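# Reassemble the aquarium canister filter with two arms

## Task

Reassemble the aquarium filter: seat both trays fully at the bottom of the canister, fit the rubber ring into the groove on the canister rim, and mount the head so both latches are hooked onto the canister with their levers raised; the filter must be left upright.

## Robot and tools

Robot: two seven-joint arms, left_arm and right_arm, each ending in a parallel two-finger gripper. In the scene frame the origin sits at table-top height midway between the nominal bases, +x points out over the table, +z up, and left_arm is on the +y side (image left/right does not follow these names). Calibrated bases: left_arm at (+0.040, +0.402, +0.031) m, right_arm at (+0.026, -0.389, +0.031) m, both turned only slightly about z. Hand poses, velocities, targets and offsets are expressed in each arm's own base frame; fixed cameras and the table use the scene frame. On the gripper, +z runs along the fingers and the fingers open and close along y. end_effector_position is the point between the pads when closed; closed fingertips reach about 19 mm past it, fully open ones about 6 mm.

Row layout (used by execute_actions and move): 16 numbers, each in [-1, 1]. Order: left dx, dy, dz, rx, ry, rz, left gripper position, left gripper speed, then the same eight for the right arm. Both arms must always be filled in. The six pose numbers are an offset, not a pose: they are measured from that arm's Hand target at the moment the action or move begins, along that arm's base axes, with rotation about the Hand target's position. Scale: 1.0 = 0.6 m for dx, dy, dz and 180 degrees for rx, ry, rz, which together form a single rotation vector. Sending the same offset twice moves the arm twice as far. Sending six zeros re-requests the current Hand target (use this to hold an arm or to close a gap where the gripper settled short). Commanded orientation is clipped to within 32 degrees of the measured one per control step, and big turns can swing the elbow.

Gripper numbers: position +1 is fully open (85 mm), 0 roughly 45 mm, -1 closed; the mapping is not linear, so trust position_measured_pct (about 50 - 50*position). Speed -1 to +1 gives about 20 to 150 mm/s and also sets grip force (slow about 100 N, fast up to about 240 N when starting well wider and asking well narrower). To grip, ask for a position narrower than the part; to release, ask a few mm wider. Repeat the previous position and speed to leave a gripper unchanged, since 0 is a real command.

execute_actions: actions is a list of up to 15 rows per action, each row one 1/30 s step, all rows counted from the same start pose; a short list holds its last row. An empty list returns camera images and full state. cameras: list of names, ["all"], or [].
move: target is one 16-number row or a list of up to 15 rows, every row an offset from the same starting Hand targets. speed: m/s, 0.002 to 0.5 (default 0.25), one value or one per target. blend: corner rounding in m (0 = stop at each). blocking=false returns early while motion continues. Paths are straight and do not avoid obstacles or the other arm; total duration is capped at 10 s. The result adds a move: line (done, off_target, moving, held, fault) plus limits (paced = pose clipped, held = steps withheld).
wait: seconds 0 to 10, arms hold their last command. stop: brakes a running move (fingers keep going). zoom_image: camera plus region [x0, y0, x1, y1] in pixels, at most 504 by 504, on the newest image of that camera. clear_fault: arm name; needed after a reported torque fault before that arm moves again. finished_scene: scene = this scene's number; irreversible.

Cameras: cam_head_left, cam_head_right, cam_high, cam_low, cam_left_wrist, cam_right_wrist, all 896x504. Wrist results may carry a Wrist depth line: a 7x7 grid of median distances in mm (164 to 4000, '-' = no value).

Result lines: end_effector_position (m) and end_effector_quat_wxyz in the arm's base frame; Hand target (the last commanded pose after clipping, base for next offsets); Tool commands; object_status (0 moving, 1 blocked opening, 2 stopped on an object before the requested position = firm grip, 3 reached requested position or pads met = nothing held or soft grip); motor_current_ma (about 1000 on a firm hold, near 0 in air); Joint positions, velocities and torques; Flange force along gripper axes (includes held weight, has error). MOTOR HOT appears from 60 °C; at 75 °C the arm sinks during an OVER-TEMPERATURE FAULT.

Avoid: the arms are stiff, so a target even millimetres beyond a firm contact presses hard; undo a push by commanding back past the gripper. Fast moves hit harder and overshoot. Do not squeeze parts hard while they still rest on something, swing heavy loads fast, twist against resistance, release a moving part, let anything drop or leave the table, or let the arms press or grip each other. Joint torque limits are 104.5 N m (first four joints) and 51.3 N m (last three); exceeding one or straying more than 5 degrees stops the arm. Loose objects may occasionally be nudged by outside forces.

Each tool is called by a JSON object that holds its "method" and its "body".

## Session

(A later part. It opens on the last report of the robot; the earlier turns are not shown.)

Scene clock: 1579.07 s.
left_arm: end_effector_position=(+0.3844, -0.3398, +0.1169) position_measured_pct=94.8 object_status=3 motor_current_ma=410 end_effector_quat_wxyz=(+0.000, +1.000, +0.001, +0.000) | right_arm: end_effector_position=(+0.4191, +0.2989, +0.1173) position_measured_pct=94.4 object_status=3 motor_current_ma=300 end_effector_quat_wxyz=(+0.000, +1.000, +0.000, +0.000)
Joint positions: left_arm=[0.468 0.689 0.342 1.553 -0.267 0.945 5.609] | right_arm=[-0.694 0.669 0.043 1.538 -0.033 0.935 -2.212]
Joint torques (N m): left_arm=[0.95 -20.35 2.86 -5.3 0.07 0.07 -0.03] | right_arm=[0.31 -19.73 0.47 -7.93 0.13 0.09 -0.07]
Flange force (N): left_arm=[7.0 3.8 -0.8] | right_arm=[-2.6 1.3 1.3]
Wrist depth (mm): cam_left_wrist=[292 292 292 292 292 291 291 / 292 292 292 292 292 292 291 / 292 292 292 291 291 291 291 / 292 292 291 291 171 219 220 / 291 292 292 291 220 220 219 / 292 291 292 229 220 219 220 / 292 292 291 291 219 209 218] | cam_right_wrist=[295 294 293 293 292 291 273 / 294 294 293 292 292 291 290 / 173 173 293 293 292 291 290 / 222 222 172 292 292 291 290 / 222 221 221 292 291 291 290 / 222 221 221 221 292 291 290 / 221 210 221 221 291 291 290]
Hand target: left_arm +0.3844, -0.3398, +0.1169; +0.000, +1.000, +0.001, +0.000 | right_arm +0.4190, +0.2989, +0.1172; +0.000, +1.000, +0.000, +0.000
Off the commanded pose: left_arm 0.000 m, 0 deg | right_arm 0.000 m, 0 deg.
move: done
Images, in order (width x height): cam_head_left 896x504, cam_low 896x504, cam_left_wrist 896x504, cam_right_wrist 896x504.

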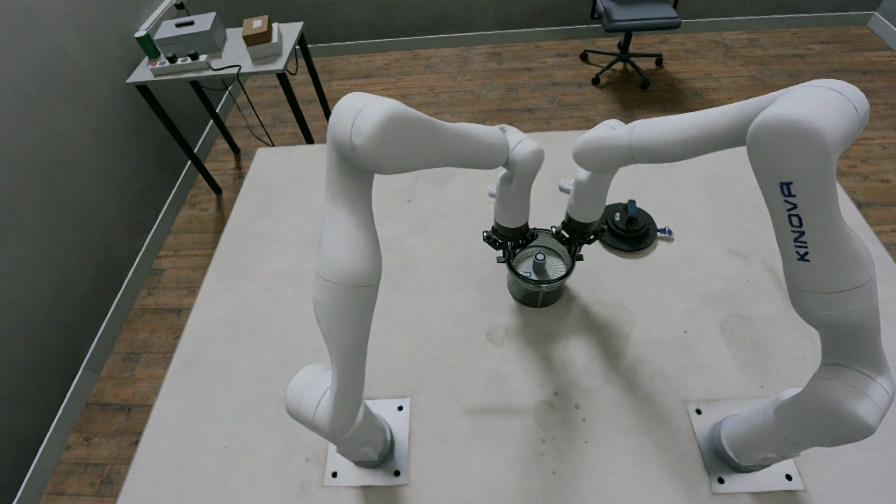

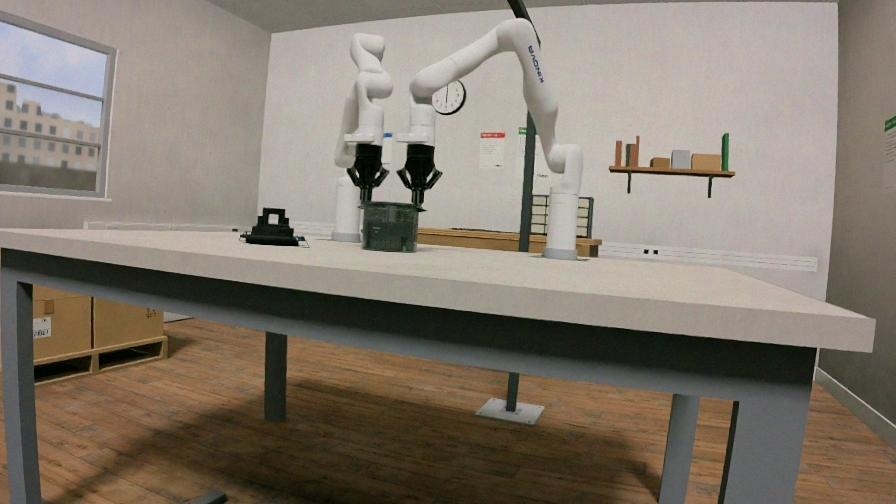

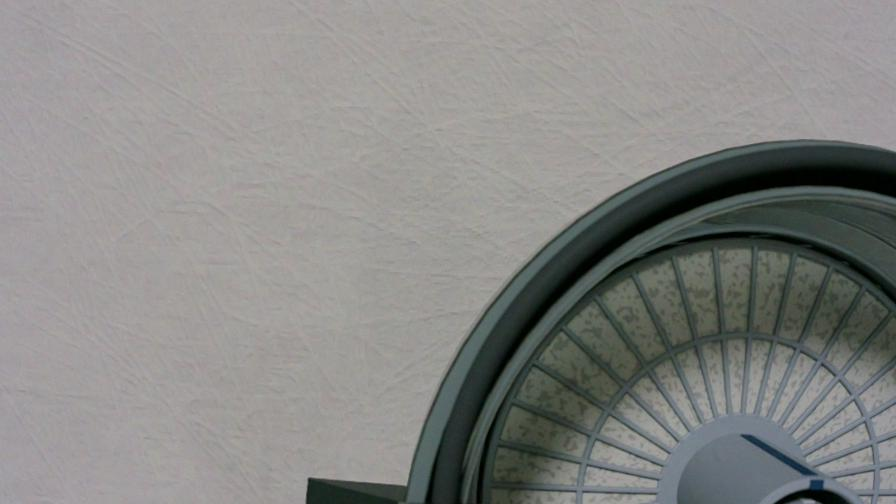

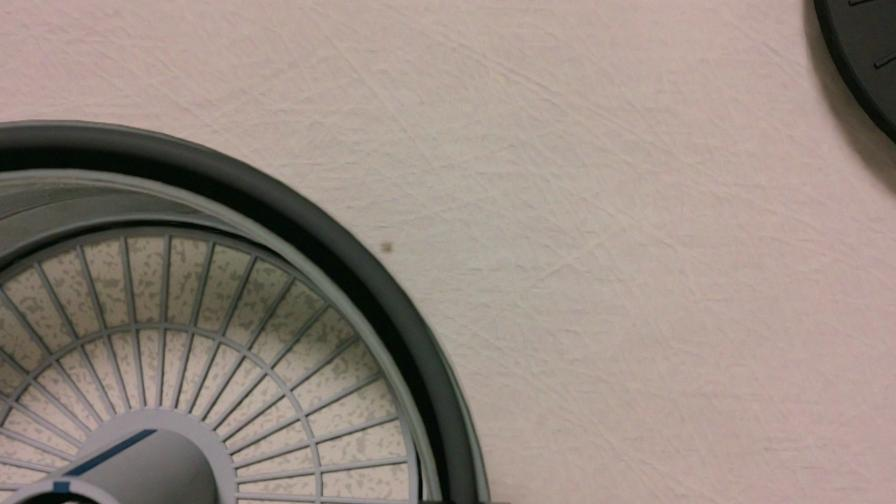

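{"method": "move", "body": {"target": [-0.005,0.0035,0,0,0,0,-0.9,-1, -0.005,0.0013,0, 0,0,0, -0.89, -1], "speed": 0.02, "cameras": ["cam_left_wrist","cam_right_wrist","cam_head_left","cam_head_right"]}}

{"method": "zoom_image", "body": {"camera": "cam_head_right", "region": [490, 210, 590, 310]}}

{"method": "zoom_image", "body": {"camera": "cam_head_left", "region": [490, 210, 590, 310]}}

{"method": "zoom_image", "body": {"camera": "cam_right_wrist", "region": [0, 100, 500, 504]}}

{"method": "zoom_image", "body": {"camera": "cam_left_wrist", "region": [396, 100, 896, 504]}}

Scene clock: 1597.23 s.
left_arm: end_effector_position=(+0.3814, -0.3377, +0.1169) position_measured_pct=94.8 object_status=3 motor_current_ma=410 end_effector_quat_wxyz=(+0.000, +1.000, +0.001, +0.000) | right_arm: end_effector_position=(+0.4160, +0.2997, +0.1172) position_measured_pct=94.4 object_status=3 motor_current_ma=300 end_effector_quat_wxyz=(+0.000, +1.000, +0.000, +0.000)
Joint positions: left_arm=[0.467 0.682 0.343 1.567 -0.266 0.937 5.611] | right_arm=[-0.699 0.665 0.043 1.546 -0.033 0.931 -2.216]
Joint torques (N m): left_arm=[0.94 -20.18 2.77 -5.18 0.05 -0.04 -0.04] | right_arm=[0.35 -19.55 0.51 -7.91 0.12 0.11 -0.06]
Flange force (N): left_arm=[7.4 4.2 -1.3] | right_arm=[-2.8 1.3 1.2]
Wrist depth (mm): cam_left_wrist=[293 292 292 292 291 291 291 / 292 292 292 292 291 291 290 / 292 292 291 292 291 166 171 / 293 292 291 291 166 219 220 / 292 291 291 291 220 219 219 / 292 291 291 291 219 218 219 / 291 291 291 181 219 202 179] | cam_right_wrist=[295 294 293 292 292 292 276 / 295 294 293 293 292 291 290 / 218 167 293 292 292 291 290 / 222 222 168 292 291 291 290 / 222 221 221 292 291 291 290 / 222 220 221 292 291 290 290 / 178 202 221 221 291 290 290]
Hand target: left_arm +0.3814, -0.3377, +0.1169; +0.000, +1.000, +0.001, +0.000 | right_arm +0.4160, +0.2996, +0.1172; +0.000, +1.000, +0.000, +0.000
Off the commanded pose: left_arm 0.000 m, 0 deg | right_arm 0.000 m, 0 deg.
move: done
Images, in order (width x height): cam_head_left 896x504, cam_head_right 896x504, cam_left_wrist 896x504, cam_right_wrist 896x504.

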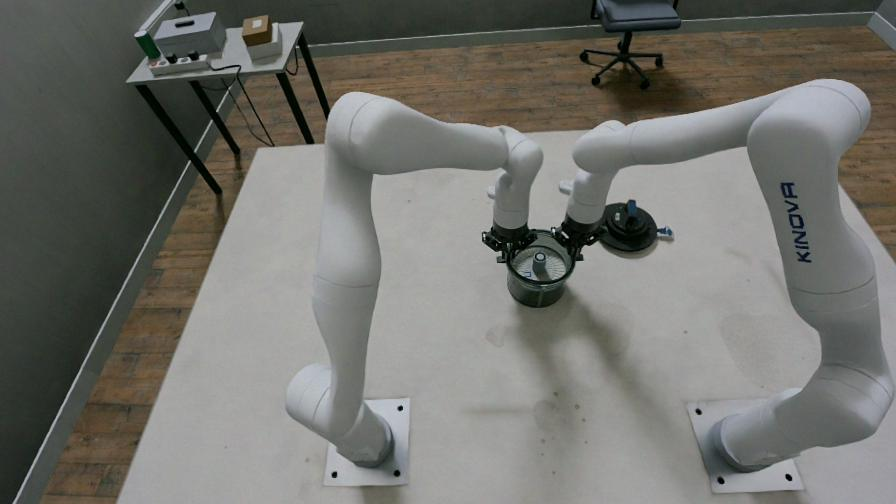

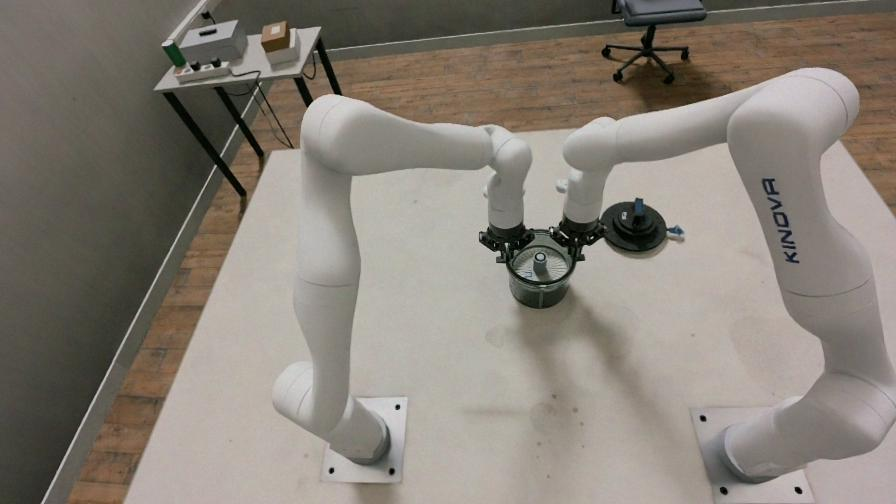

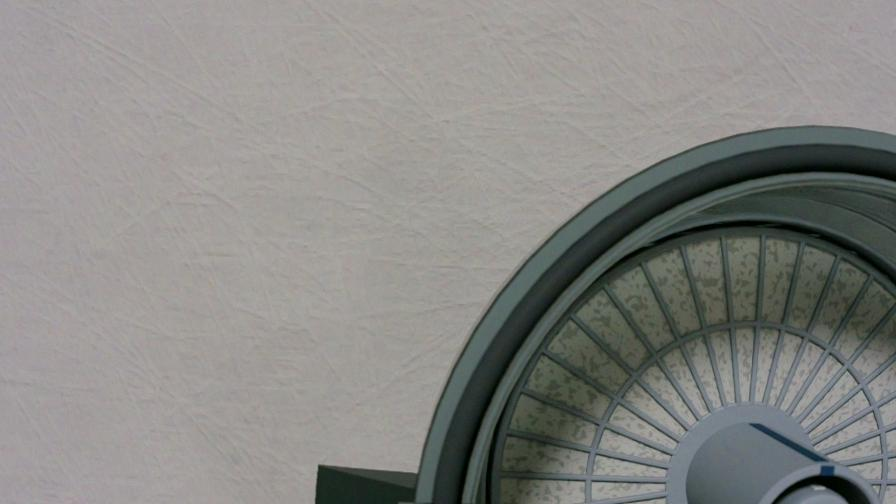

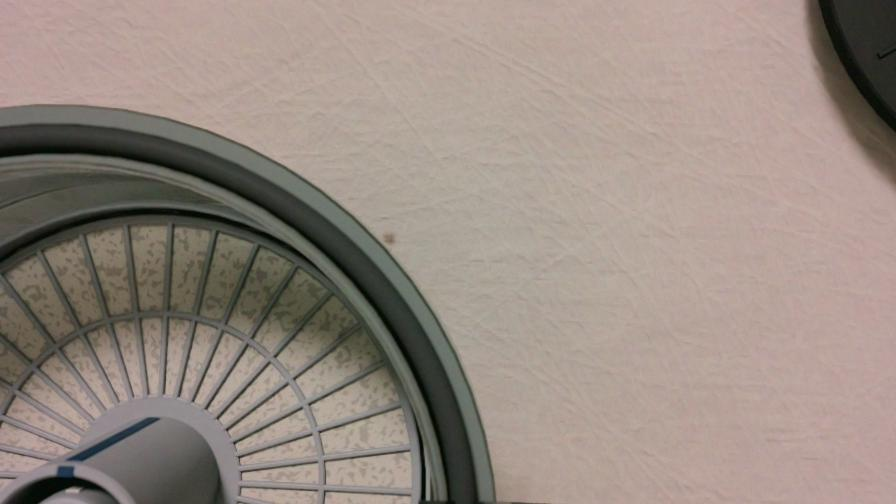

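Scaled by 5.040 from the camera's 896x504 image, which has a finer 1280x720 frame.

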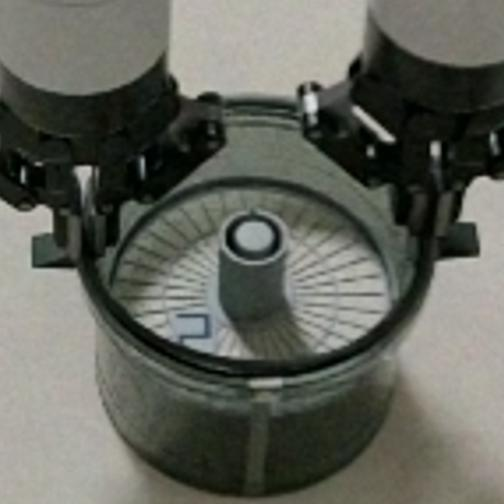

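Scaled by 5.040 from the camera's 896x504 image, which has a finer 1280x720 frame.

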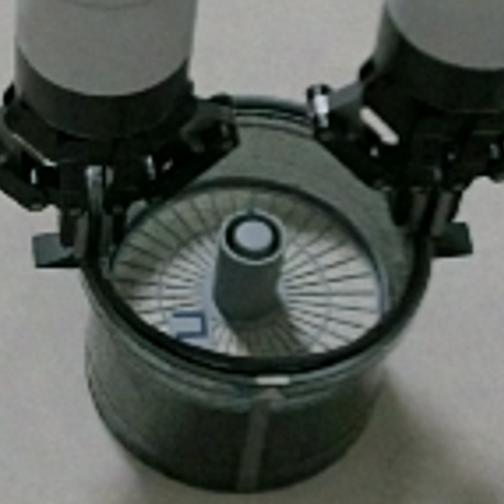

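Scaled by 1.008 from the camera's 896x504 image, which has a finer 1280x720 frame.

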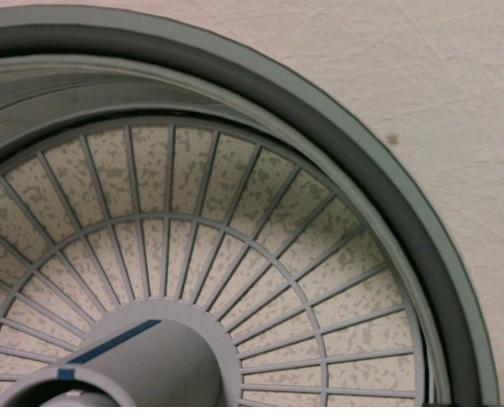

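Scaled by 1.008 from the camera's 896x504 image, which has a finer 1280x720 frame.

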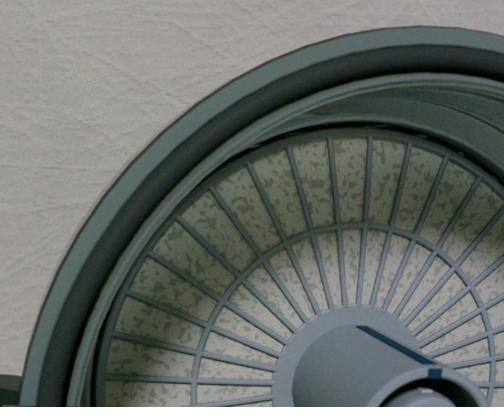

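{"method": "move", "body": {"target": [0,0,-0.0075,0,0,0,-0.9,-1, 0,0,-0.0075, 0,0,0, -0.89, -1], "speed": 0.02, "cameras": ["cam_left_wrist","cam_right_wrist","cam_low"]}}

{"method": "zoom_image", "body": {"camera": "cam_right_wrist", "region": [0, 100, 500, 504]}}

{"method": "zoom_image", "body": {"camera": "cam_left_wrist", "region": [396, 100, 896, 504]}}

{"method": "zoom_image", "body": {"camera": "cam_low", "region": [340, 160, 440, 260]}}

Scene clock: 1610.07 s.
left_arm: end_effector_position=(+0.3814, -0.3377, +0.1127) position_measured_pct=94.8 object_status=3 motor_current_ma=410 end_effector_quat_wxyz=(+0.000, +1.000, +0.001, +0.001) | right_arm: end_effector_position=(+0.4161, +0.2997, +0.1131) position_measured_pct=94.4 object_status=3 motor_current_ma=300 end_effector_quat_wxyz=(+0.000, +1.000, +0.000, +0.000)
Joint positions: left_arm=[0.469 0.688 0.34 1.572 -0.269 0.926 5.613] | right_arm=[-0.698 0.671 0.042 1.55 -0.033 0.92 -2.216]
Joint velocities: left_arm=[0 0.005 0 0.001 -0.001 -0.002 0] | right_arm=[within noise]
Joint torques (N m): left_arm=[1.14 34.21 -4.21 1.19 -1.88 -15.57 -0.12] | right_arm=[-0.23 22.54 -1.15 -3.87 -0.13 -13.2 0.01]
Flange force (N): left_arm=[-28.7 -28.1 -129.0] | right_arm=[-33.1 24.3 -96.9]
Wrist depth (mm): cam_left_wrist=[292 292 291 292 291 291 291 / 291 291 292 291 291 291 290 / 291 291 290 291 291 166 215 / 291 291 291 290 166 219 219 / 291 291 290 290 219 219 219 / 291 291 290 258 219 219 219 / 291 290 290 181 218 202 178] | cam_right_wrist=[293 292 292 291 290 290 289 / 293 292 292 291 290 289 289 / 227 166 291 291 290 289 288 / 220 220 - 290 290 289 288 / 220 220 219 290 290 289 288 / 220 219 219 290 290 288 288 / 189 206 219 219 289 289 288]
Hand target: left_arm +0.3814, -0.3377, +0.1124; +0.000, +1.000, +0.001, +0.000 | right_arm +0.4161, +0.2996, +0.1127; +0.000, +1.000, +0.000, +0.000
Off the commanded pose: left_arm 0.000 m, 0 deg | right_arm 0.000 m, 0 deg.
move: done
Images, in order (width x height): cam_low 896x504, cam_left_wrist 896x504, cam_right_wrist 896x504.

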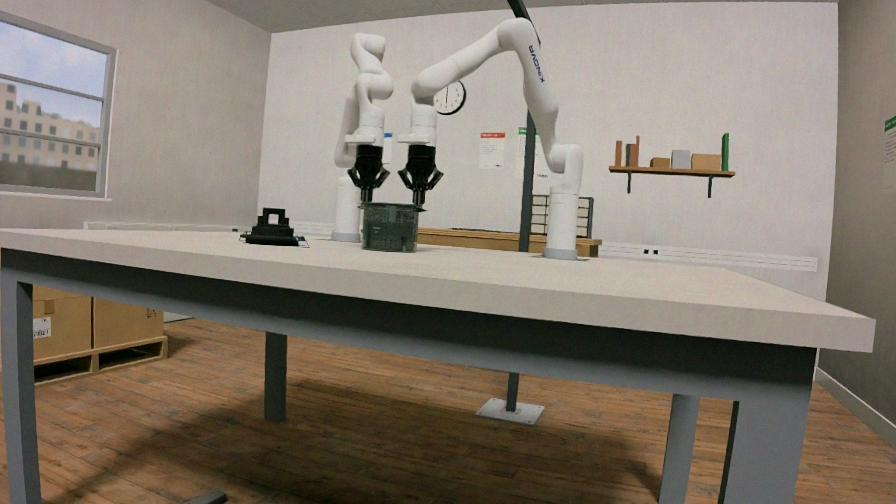

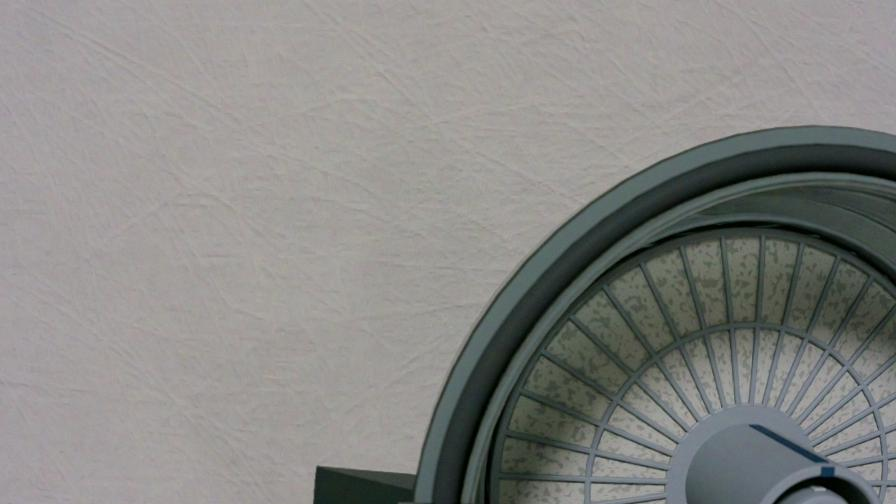

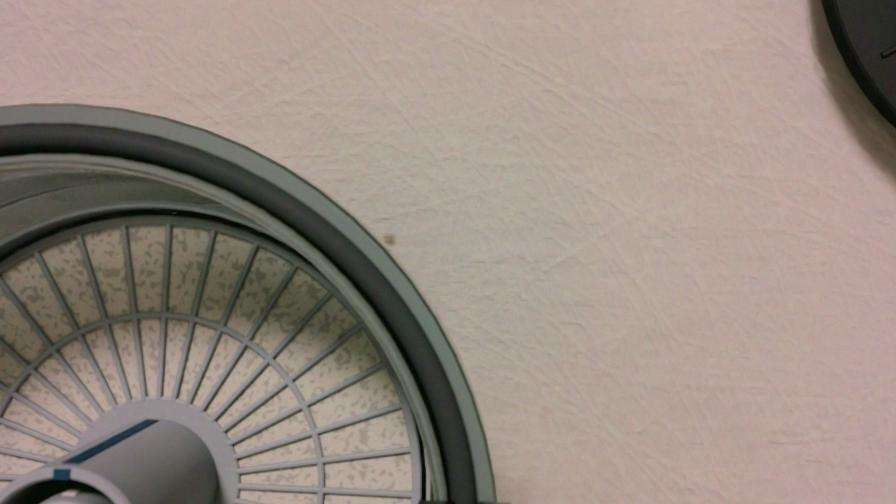

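Scaled by 1.008 from the camera's 896x504 image, which has a finer 1280x720 frame.

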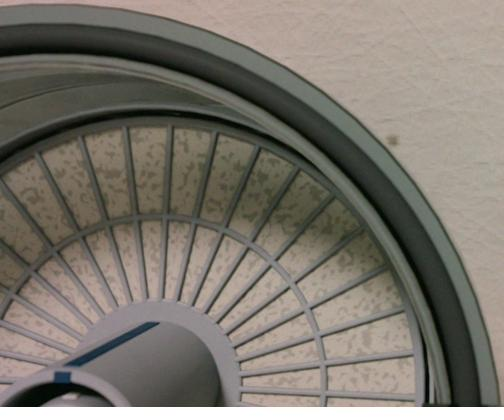

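Scaled by 1.008 from the camera's 896x504 image, which has a finer 1280x720 frame.

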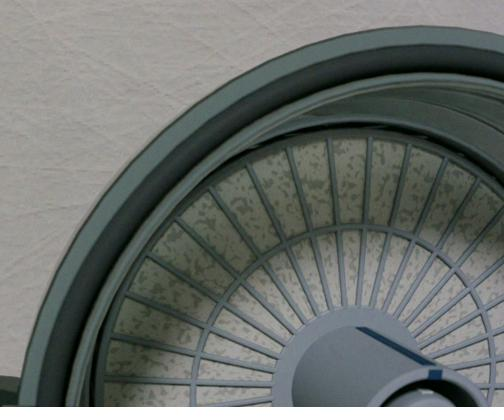

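Scaled by 5.040 from the camera's 896x504 image, which has a finer 1280x720 frame.

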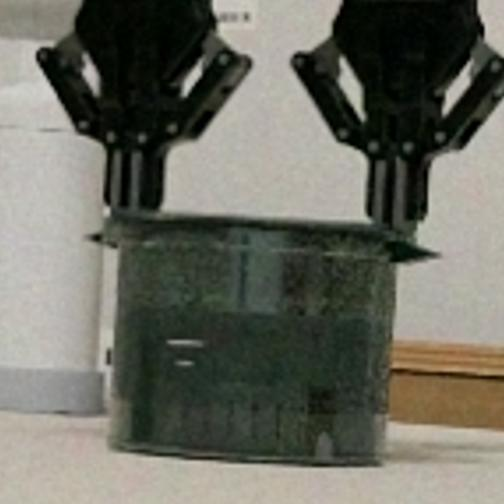

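{"method": "move", "body": {"target": [0,0,0.003,0,0,0,-0.9,-1, 0,0,0.0025, 0,0,0, -0.89, -1], "speed": 0.02}}

Scene clock: 1617.97 s.
left_arm: end_effector_position=(+0.3813, -0.3376, +0.1141) position_measured_pct=94.8 object_status=3 motor_current_ma=410 end_effector_quat_wxyz=(+0.000, +1.000, +0.001, +0.000) | right_arm: end_effector_position=(+0.4160, +0.2996, +0.1141) position_measured_pct=94.4 object_status=3 motor_current_ma=300 end_effector_quat_wxyz=(+0.000, +1.000, +0.000, +0.000)
Joint positions: left_arm=[0.468 0.686 0.341 1.57 -0.268 0.931 5.612] | right_arm=[-0.699 0.67 0.042 1.549 -0.033 0.923 -2.216]
Joint torques (N m): left_arm=[1.18 12.49 -1.44 -0.08 -0.93 -8.45 -0.06] | right_arm=[-0.6 5.96 -1.15 -3.86 -0.39 -6.58 -0.04]
Flange force (N): left_arm=[-12.0 -13.6 -76.9] | right_arm=[-17.7 14.3 -56.5]
Wrist depth (mm): cam_left_wrist=[291 292 292 291 291 291 290 / 291 291 292 291 291 290 291 / 291 290 291 292 290 166 214 / 291 291 291 291 166 219 219 / 292 291 291 290 219 219 219 / 291 290 289 258 219 219 218 / 291 291 290 180 219 202 178] | cam_right_wrist=[293 292 292 291 290 289 288 / 293 292 292 291 290 290 289 / 216 166 291 291 290 289 289 / 220 220 - 290 290 289 288 / 220 220 219 290 290 289 288 / 220 219 219 290 290 289 288 / 189 206 219 219 290 288 288]
Hand target: left_arm +0.3814, -0.3377, +0.1142; +0.000, +1.000, +0.001, +0.000 | right_arm +0.4161, +0.2997, +0.1143; +0.000, +1.000, +0.000, +0.000
Off the commanded pose: left_arm 0.000 m, 0 deg | right_arm 0.000 m, 0 deg.
move: done

{"method": "move", "body": {"target": [[0,0,0.003,0,0,0,-0.9,-1, 0,0,0.002, 0,0,0, -0.89, -1],[0,0,0.003,0,0,0,-0.7,-1, 0,0,0.002, 0,0,0, -0.7, -1]], "speed": 0.02, "cameras": ["cam_left_wrist","cam_right_wrist","cam_head_right"]}}

{"method": "zoom_image", "body": {"camera": "cam_head_right", "region": [490, 210, 590, 310]}}

Scene clock: 1631.97 s.
left_arm: end_effector_position=(+0.3814, -0.3376, +0.1160) position_measured_pct=85.3 object_status=0 motor_current_ma=0 end_effector_quat_wxyz=(+0.000, +1.000, +0.001, +0.000) | right_arm: end_effector_position=(+0.4160, +0.2997, +0.1154) position_measured_pct=85.3 object_status=3 motor_current_ma=0 end_effector_quat_wxyz=(+0.000, +1.000, +0.000, +0.000)
Joint positions: left_arm=[0.467 0.684 0.342 1.568 -0.267 0.935 5.611] | right_arm=[-0.699 0.668 0.042 1.548 -0.033 0.926 -2.216]
Joint torques (N m): left_arm=[0.66 -19.36 2.38 -4.61 -0.05 0.09 -0.03] | right_arm=[1.33 -17.79 1.29 -6.46 0.57 0.57 -0.06]
Flange force (N): left_arm=[7.3 4.8 -2.9] | right_arm=[-3.1 -0.9 -1.7]
Wrist depth (mm): cam_left_wrist=[292 291 291 291 291 291 291 / 292 291 291 291 290 291 290 / 291 291 291 290 290 166 - / 291 291 291 291 166 219 219 / 291 291 291 291 219 219 219 / 291 291 290 259 219 218 219 / 290 291 290 166 218 202 178] | cam_right_wrist=[293 292 292 291 290 290 289 / 292 292 292 291 290 289 289 / 215 166 291 290 290 289 288 / 220 220 219 290 290 289 288 / 220 220 219 290 290 289 288 / 220 219 219 219 289 289 288 / 189 205 219 219 290 289 288]
Hand target: left_arm +0.3814, -0.3377, +0.1160; +0.000, +1.000, +0.001, +0.000 | right_arm +0.4161, +0.2997, +0.1154; +0.000, +1.000, +0.000, +0.000
Off the commanded pose: left_arm 0.000 m, 0 deg | right_arm 0.000 m, 0 deg.
move: done
Images, in order (width x height): cam_head_right 896x504, cam_left_wrist 896x504, cam_right_wrist 896x504.

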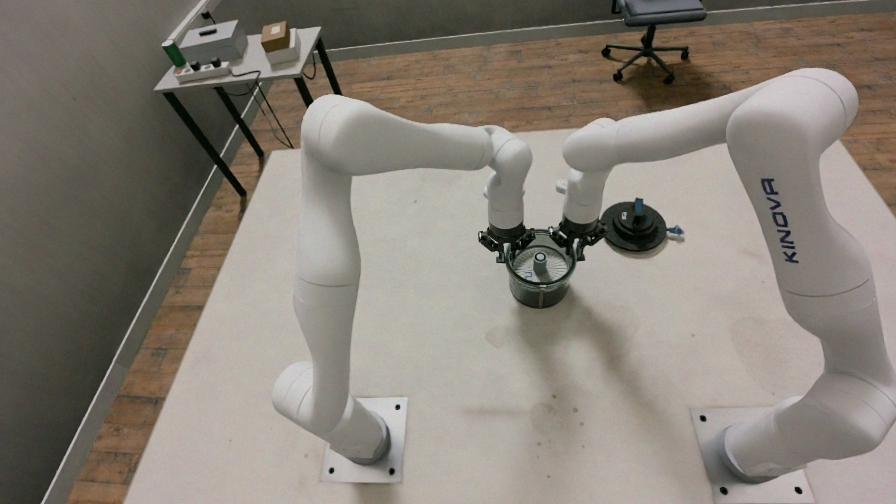

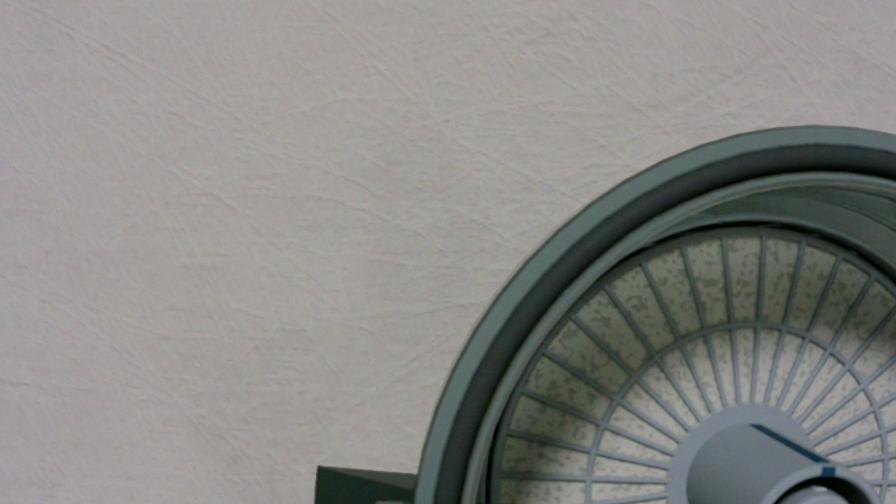

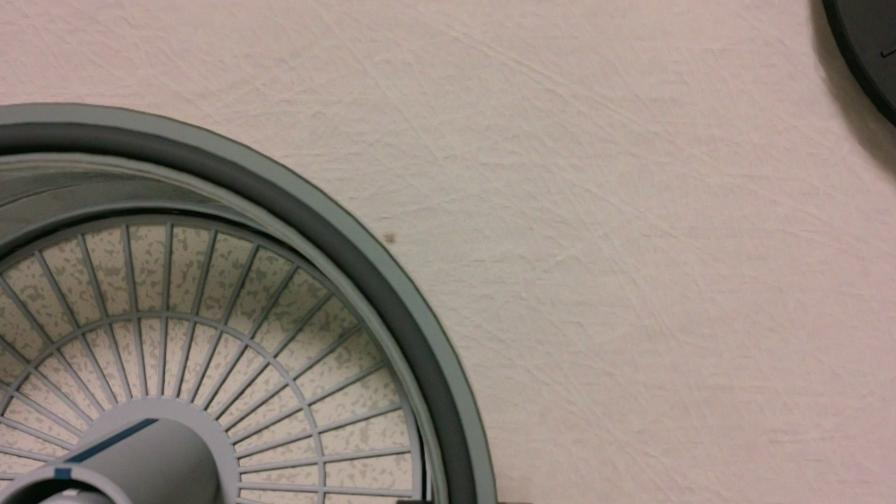

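Scaled by 5.040 from the camera's 896x504 image, which has a finer 1280x720 frame.

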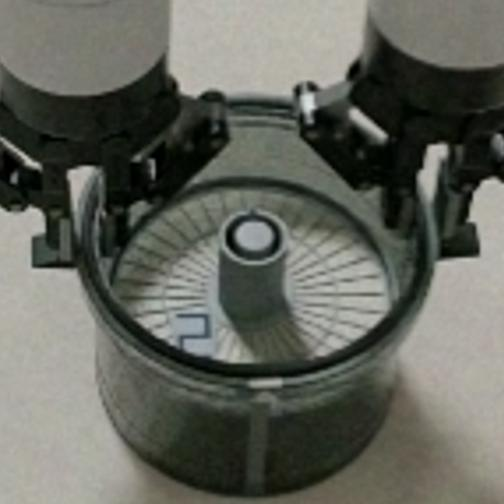

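{"method": "move", "body": {"target": [[0,0,0.05,0,0,0,-0.7,-1, 0,0,0.05, 0,0,0, -0.7, -1],[0,0.05,0.2,0,0,0,-0.7,-1, 0,-0.03,0.2, 0,0,0, -0.7, -1],[-0.1,0.3,0.25,0,0,0,-0.7,-1, -0.0973,0.1288,0.2558, 0,0,0, -0.7, -1]], "speed": [0.03,0.15,0.2], "blend": [0.005,0.03,0], "cameras": ["cam_right_wrist"]}}

{"method": "zoom_image", "body": {"camera": "cam_right_wrist", "region": [220, 10, 466, 256]}}

{"method": "zoom_image", "body": {"camera": "cam_right_wrist", "region": [466, 10, 712, 256]}}

{"method": "zoom_image", "body": {"camera": "cam_right_wrist", "region": [220, 252, 466, 498]}}

{"method": "zoom_image", "body": {"camera": "cam_right_wrist", "region": [466, 252, 712, 498]}}

Scene clock: 1644.73 s.
left_arm: end_effector_position=(+0.3214, -0.1577, +0.2660) position_measured_pct=85.3 object_status=3 motor_current_ma=0 end_effector_quat_wxyz=(+0.000, +1.000, +0.001, +0.000) | right_arm: end_effector_position=(+0.3577, +0.3769, +0.2689) position_measured_pct=85.3 object_status=3 motor_current_ma=0 end_effector_quat_wxyz=(+0.000, +1.000, +0.000, +0.000)
Joint positions: left_arm=[0.09 0.164 0.348 1.821 -0.061 1.167 5.171] | right_arm=[-0.88 0.528 0.035 1.262 -0.018 1.352 -2.416]
Joint torques (N m): left_arm=[0.8 -11.56 1.14 -6.54 -0.01 -0.09 -0.04] | right_arm=[0.34 -18.91 0.35 -9.38 0.1 0.17 -0.07]
Flange force (N): left_arm=[6.1 0.7 -4.1] | right_arm=[-2.2 1.7 2.2]
Wrist depth (mm): cam_left_wrist=[441 442 441 442 441 442 442 / 440 442 441 440 440 440 439 / 441 442 442 442 442 440 434 / 440 444 441 442 441 441 423 / 440 441 440 441 439 439 426 / 442 440 441 441 439 439 440 / 442 439 440 440 440 440 441] | cam_right_wrist=[446 446 444 443 442 442 441 / 446 446 445 371 370 443 441 / 446 445 372 372 372 441 441 / 447 329 372 371 371 323 440 / 447 446 371 371 371 441 440 / 446 445 444 371 370 441 440 / 446 446 444 318 441 441 441]
Hand target: left_arm +0.3214, -0.1577, +0.2660; +0.000, +1.000, +0.001, +0.000 | right_arm +0.3577, +0.3769, +0.2689; +0.000, +1.000, +0.000, +0.000
Off the commanded pose: left_arm 0.000 m, 0 deg | right_arm 0.000 m, 0 deg.
move: done
Images, in order (width x height): cam_right_wrist 896x504.

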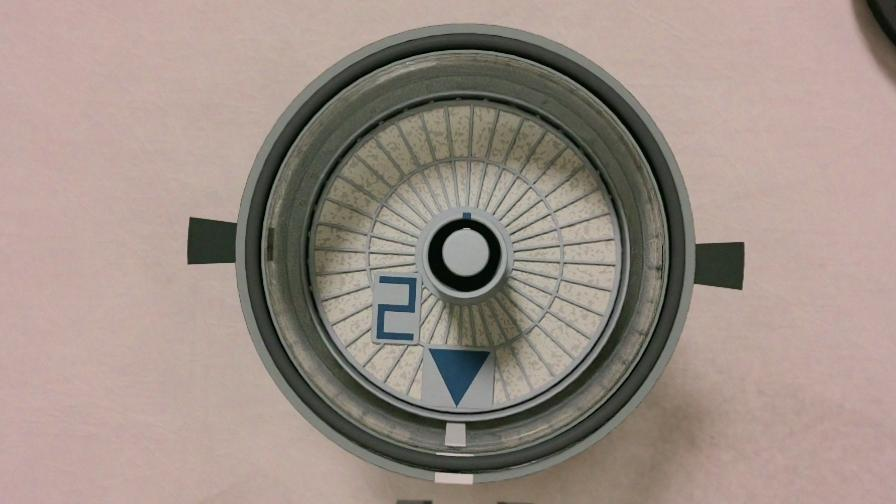

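Scaled by 2.049 from the camera's 896x504 image, which has a finer 1280x720 frame.

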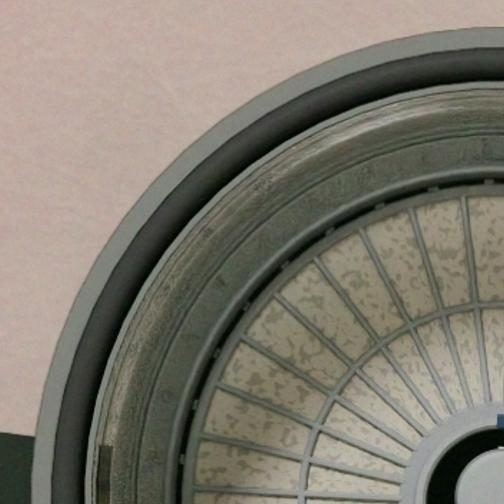

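Scaled by 2.049 from the camera's 896x504 image, which has a finer 1280x720 frame.

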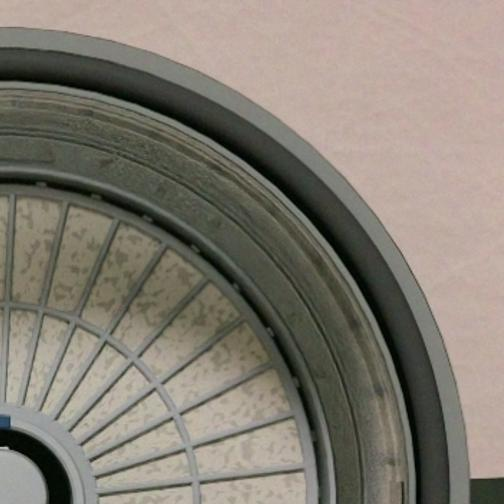

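Scaled by 2.049 from the camera's 896x504 image, which has a finer 1280x720 frame.

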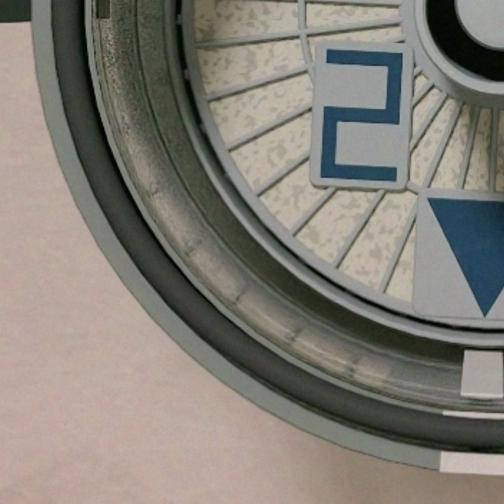

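Scaled by 2.049 from the camera's 896x504 image, which has a finer 1280x720 frame.

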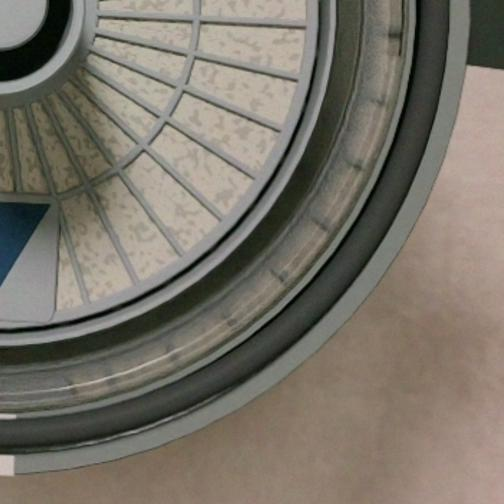

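{"method": "wait", "body": {"seconds": 0.1, "cameras": ["cam_low","cam_high","cam_head_left"]}}

{"method": "zoom_image", "body": {"camera": "cam_low", "region": [225, 190, 325, 260]}}

{"method": "zoom_image", "body": {"camera": "cam_high", "region": [300, 230, 420, 330]}}

{"method": "zoom_image", "body": {"camera": "cam_head_left", "region": [565, 180, 685, 270]}}

Scene clock: 1681.87 s.
left_arm: end_effector_position=(+0.3214, -0.1577, +0.2660) position_measured_pct=85.3 object_status=3 motor_current_ma=0 end_effector_quat_wxyz=(+0.000, +1.000, +0.001, +0.000) | right_arm: end_effector_position=(+0.3577, +0.3769, +0.2689) position_measured_pct=85.3 object_status=3 motor_current_ma=0 end_effector_quat_wxyz=(+0.000, +1.000, +0.000, +0.000)
Joint positions: left_arm=[0.09 0.164 0.348 1.821 -0.06 1.167 5.171] | right_arm=[-0.88 0.528 0.035 1.262 -0.018 1.352 -2.416]
Joint torques (N m): left_arm=[0.94 -11.58 1.16 -6.54 0.09 -0.09 -0.03] | right_arm=[0.32 -18.92 0.33 -9.43 0.13 0.16 -0.1]
Flange force (N): left_arm=[6.3 0.5 -4.1] | right_arm=[-2.3 1.9 2.3]
Wrist depth (mm): cam_left_wrist=[441 443 442 442 442 441 441 / 443 441 440 441 441 441 441 / 442 441 441 441 441 441 434 / 442 441 441 442 441 441 423 / 441 440 441 440 439 441 427 / 441 441 440 439 439 440 439 / 440 441 440 439 440 438 439] | cam_right_wrist=[447 446 445 444 443 442 441 / 446 446 444 371 370 441 441 / 446 446 373 372 371 441 441 / 446 445 372 371 371 324 441 / 447 445 371 371 370 441 441 / 446 445 444 370 370 441 440 / 446 445 444 318 441 441 441]
Hand target: left_arm +0.3214, -0.1577, +0.2660; +0.000, +1.000, +0.001, +0.000 | right_arm +0.3577, +0.3769, +0.2689; +0.000, +1.000, +0.000, +0.000
Tool commands: left_gripper/position=-0.7 left_gripper/speed=-1.0 right_gripper/position=-0.7 right_gripper/speed=-1.0
Off the commanded pose: left_arm 0.000 m, 0 deg | right_arm 0.000 m, 0 deg.
wait: 0.10 s; at rest from the start
Images, in order (width x height): cam_head_left 896x504, cam_high 896x504, cam_low 896x504.

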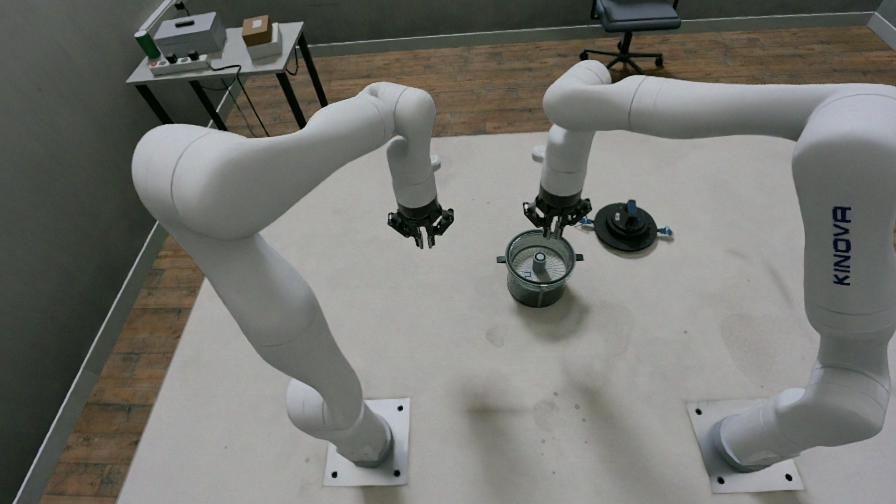

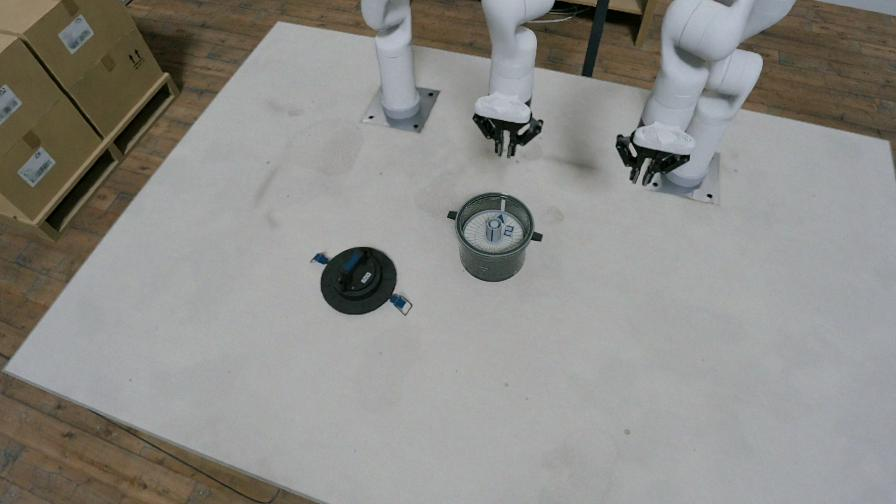

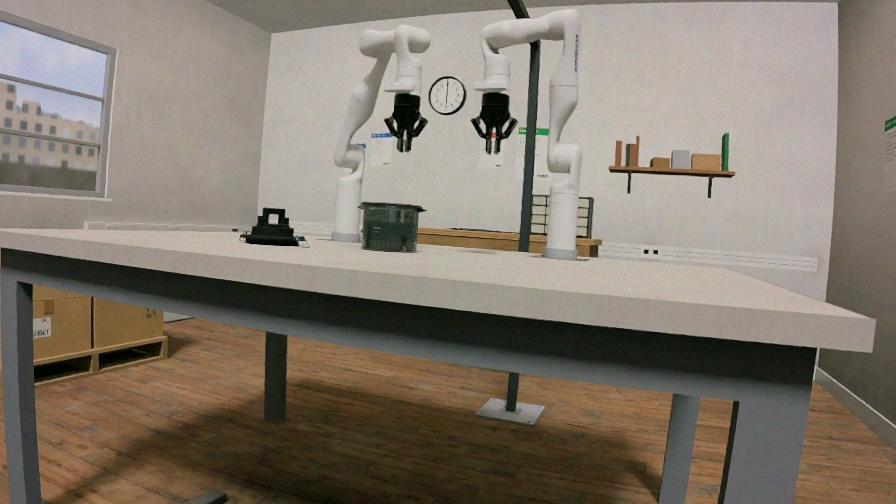

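Scaled by 5.040 from the camera's 896x504 image, which has a finer 1280x720 frame.

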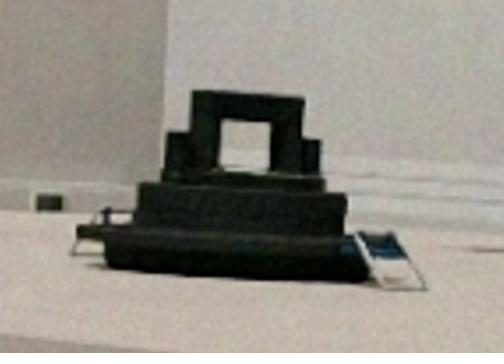

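Scaled by 4.200 from the camera's 896x504 image, which has a finer 1280x720 frame.

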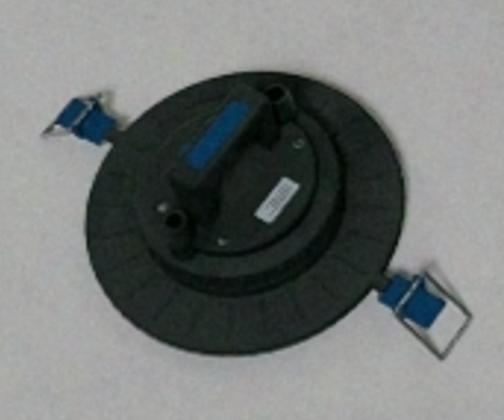

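Scaled by 4.200 from the camera's 896x504 image, which has a finer 1280x720 frame.

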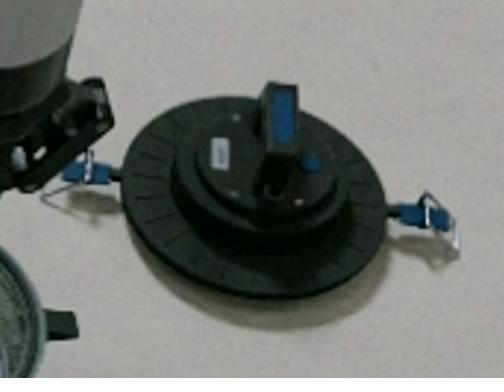

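{"method": "move", "body": {"target": [0,0,0,0,0,0,-0.7,-1, 0.3648,-0.4527,-0.083, 0,0,-0.0864, 0, 1], "speed": 0.2, "cameras": ["cam_right_wrist","cam_low"]}}

{"method": "zoom_image", "body": {"camera": "cam_low", "region": [215, 130, 345, 260]}}

Scene clock: 1741.10 s.
left_arm: end_effector_position=(+0.3214, -0.1577, +0.2660) position_measured_pct=85.3 object_status=3 motor_current_ma=0 end_effector_quat_wxyz=(+0.000, +1.000, +0.001, +0.000) | right_arm: end_effector_position=(+0.5766, +0.1053, +0.2191) position_measured_pct=49.8 object_status=3 motor_current_ma=0 end_effector_quat_wxyz=(+0.000, +0.991, -0.135, +0.000)
Joint positions: left_arm=[0.09 0.164 0.348 1.821 -0.06 1.167 5.171] | right_arm=[-0.295 0.728 0.153 1.073 -0.104 1.347 -1.999]
Joint torques (N m): left_arm=[0.93 -11.56 1.2 -6.54 0.09 -0.1 -0.02] | right_arm=[0.28 -22.25 1.09 -9.26 0.11 0.22 -0.05]
Flange force (N): left_arm=[6.3 0.4 -4.2] | right_arm=[-2.7 0.9 2.2]
Wrist depth (mm): cam_left_wrist=[441 441 440 441 441 441 441 / 442 442 441 441 440 441 441 / 440 441 442 442 440 439 434 / 442 442 440 441 439 442 422 / 442 442 440 441 440 439 427 / 442 440 441 440 440 439 439 / 441 441 440 440 440 440 440] | cam_right_wrist=[397 396 394 393 392 391 390 / 397 396 394 394 392 392 390 / 397 395 395 393 392 391 391 / 396 395 372 371 371 392 390 / 396 395 373 339 347 391 390 / 395 393 371 298 346 372 390 / 397 395 372 297 347 390 390]
Hand target: left_arm +0.3214, -0.1577, +0.2660; +0.000, +1.000, +0.001, +0.000 | right_arm +0.5766, +0.1053, +0.2191; +0.000, +0.991, -0.135, +0.000
Off the commanded pose: left_arm 0.000 m, 0 deg | right_arm 0.000 m, 0 deg.
move: done
Images, in order (width x height): cam_low 896x504, cam_right_wrist 896x504.

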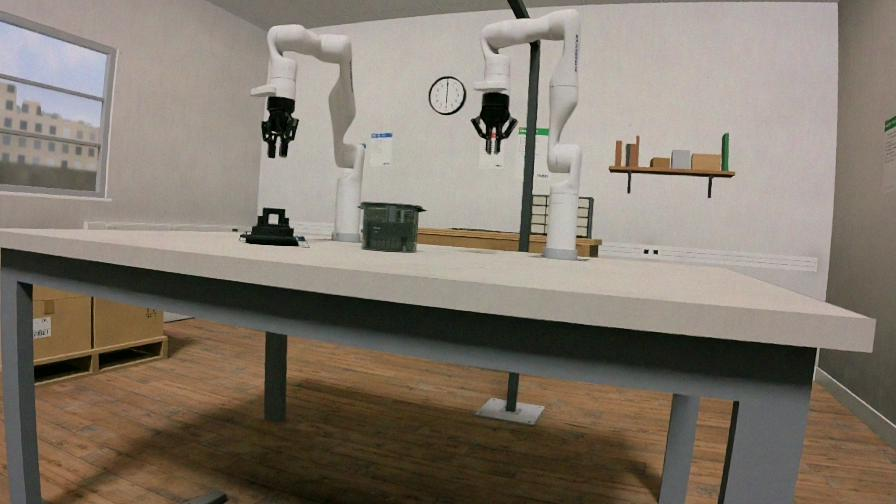

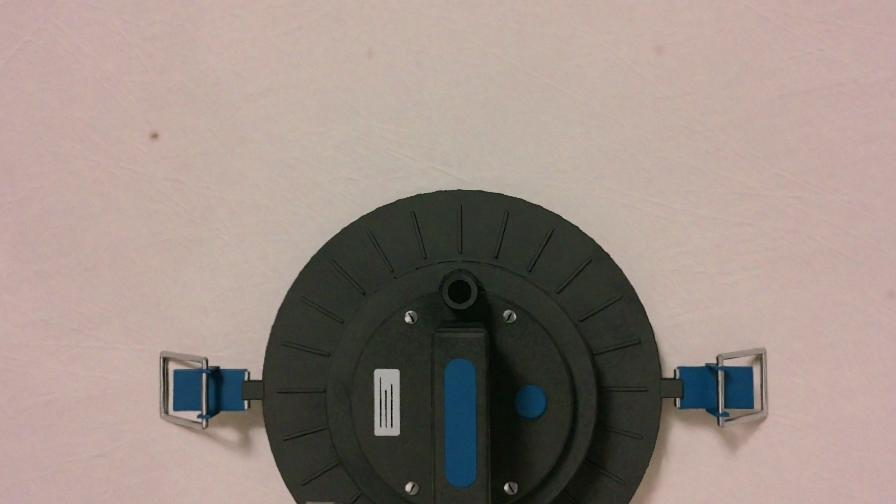

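Scaled by 3.877 from the camera's 896x504 image, which has a finer 1280x720 frame.

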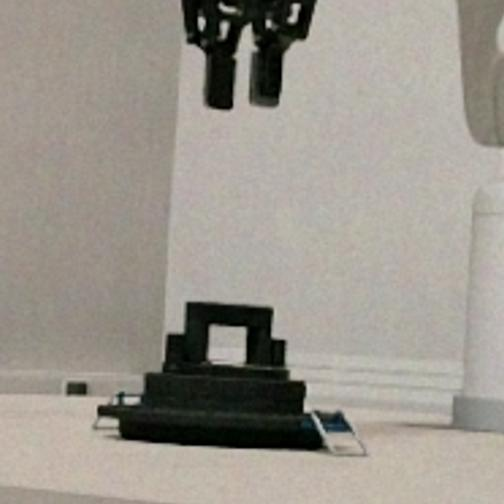

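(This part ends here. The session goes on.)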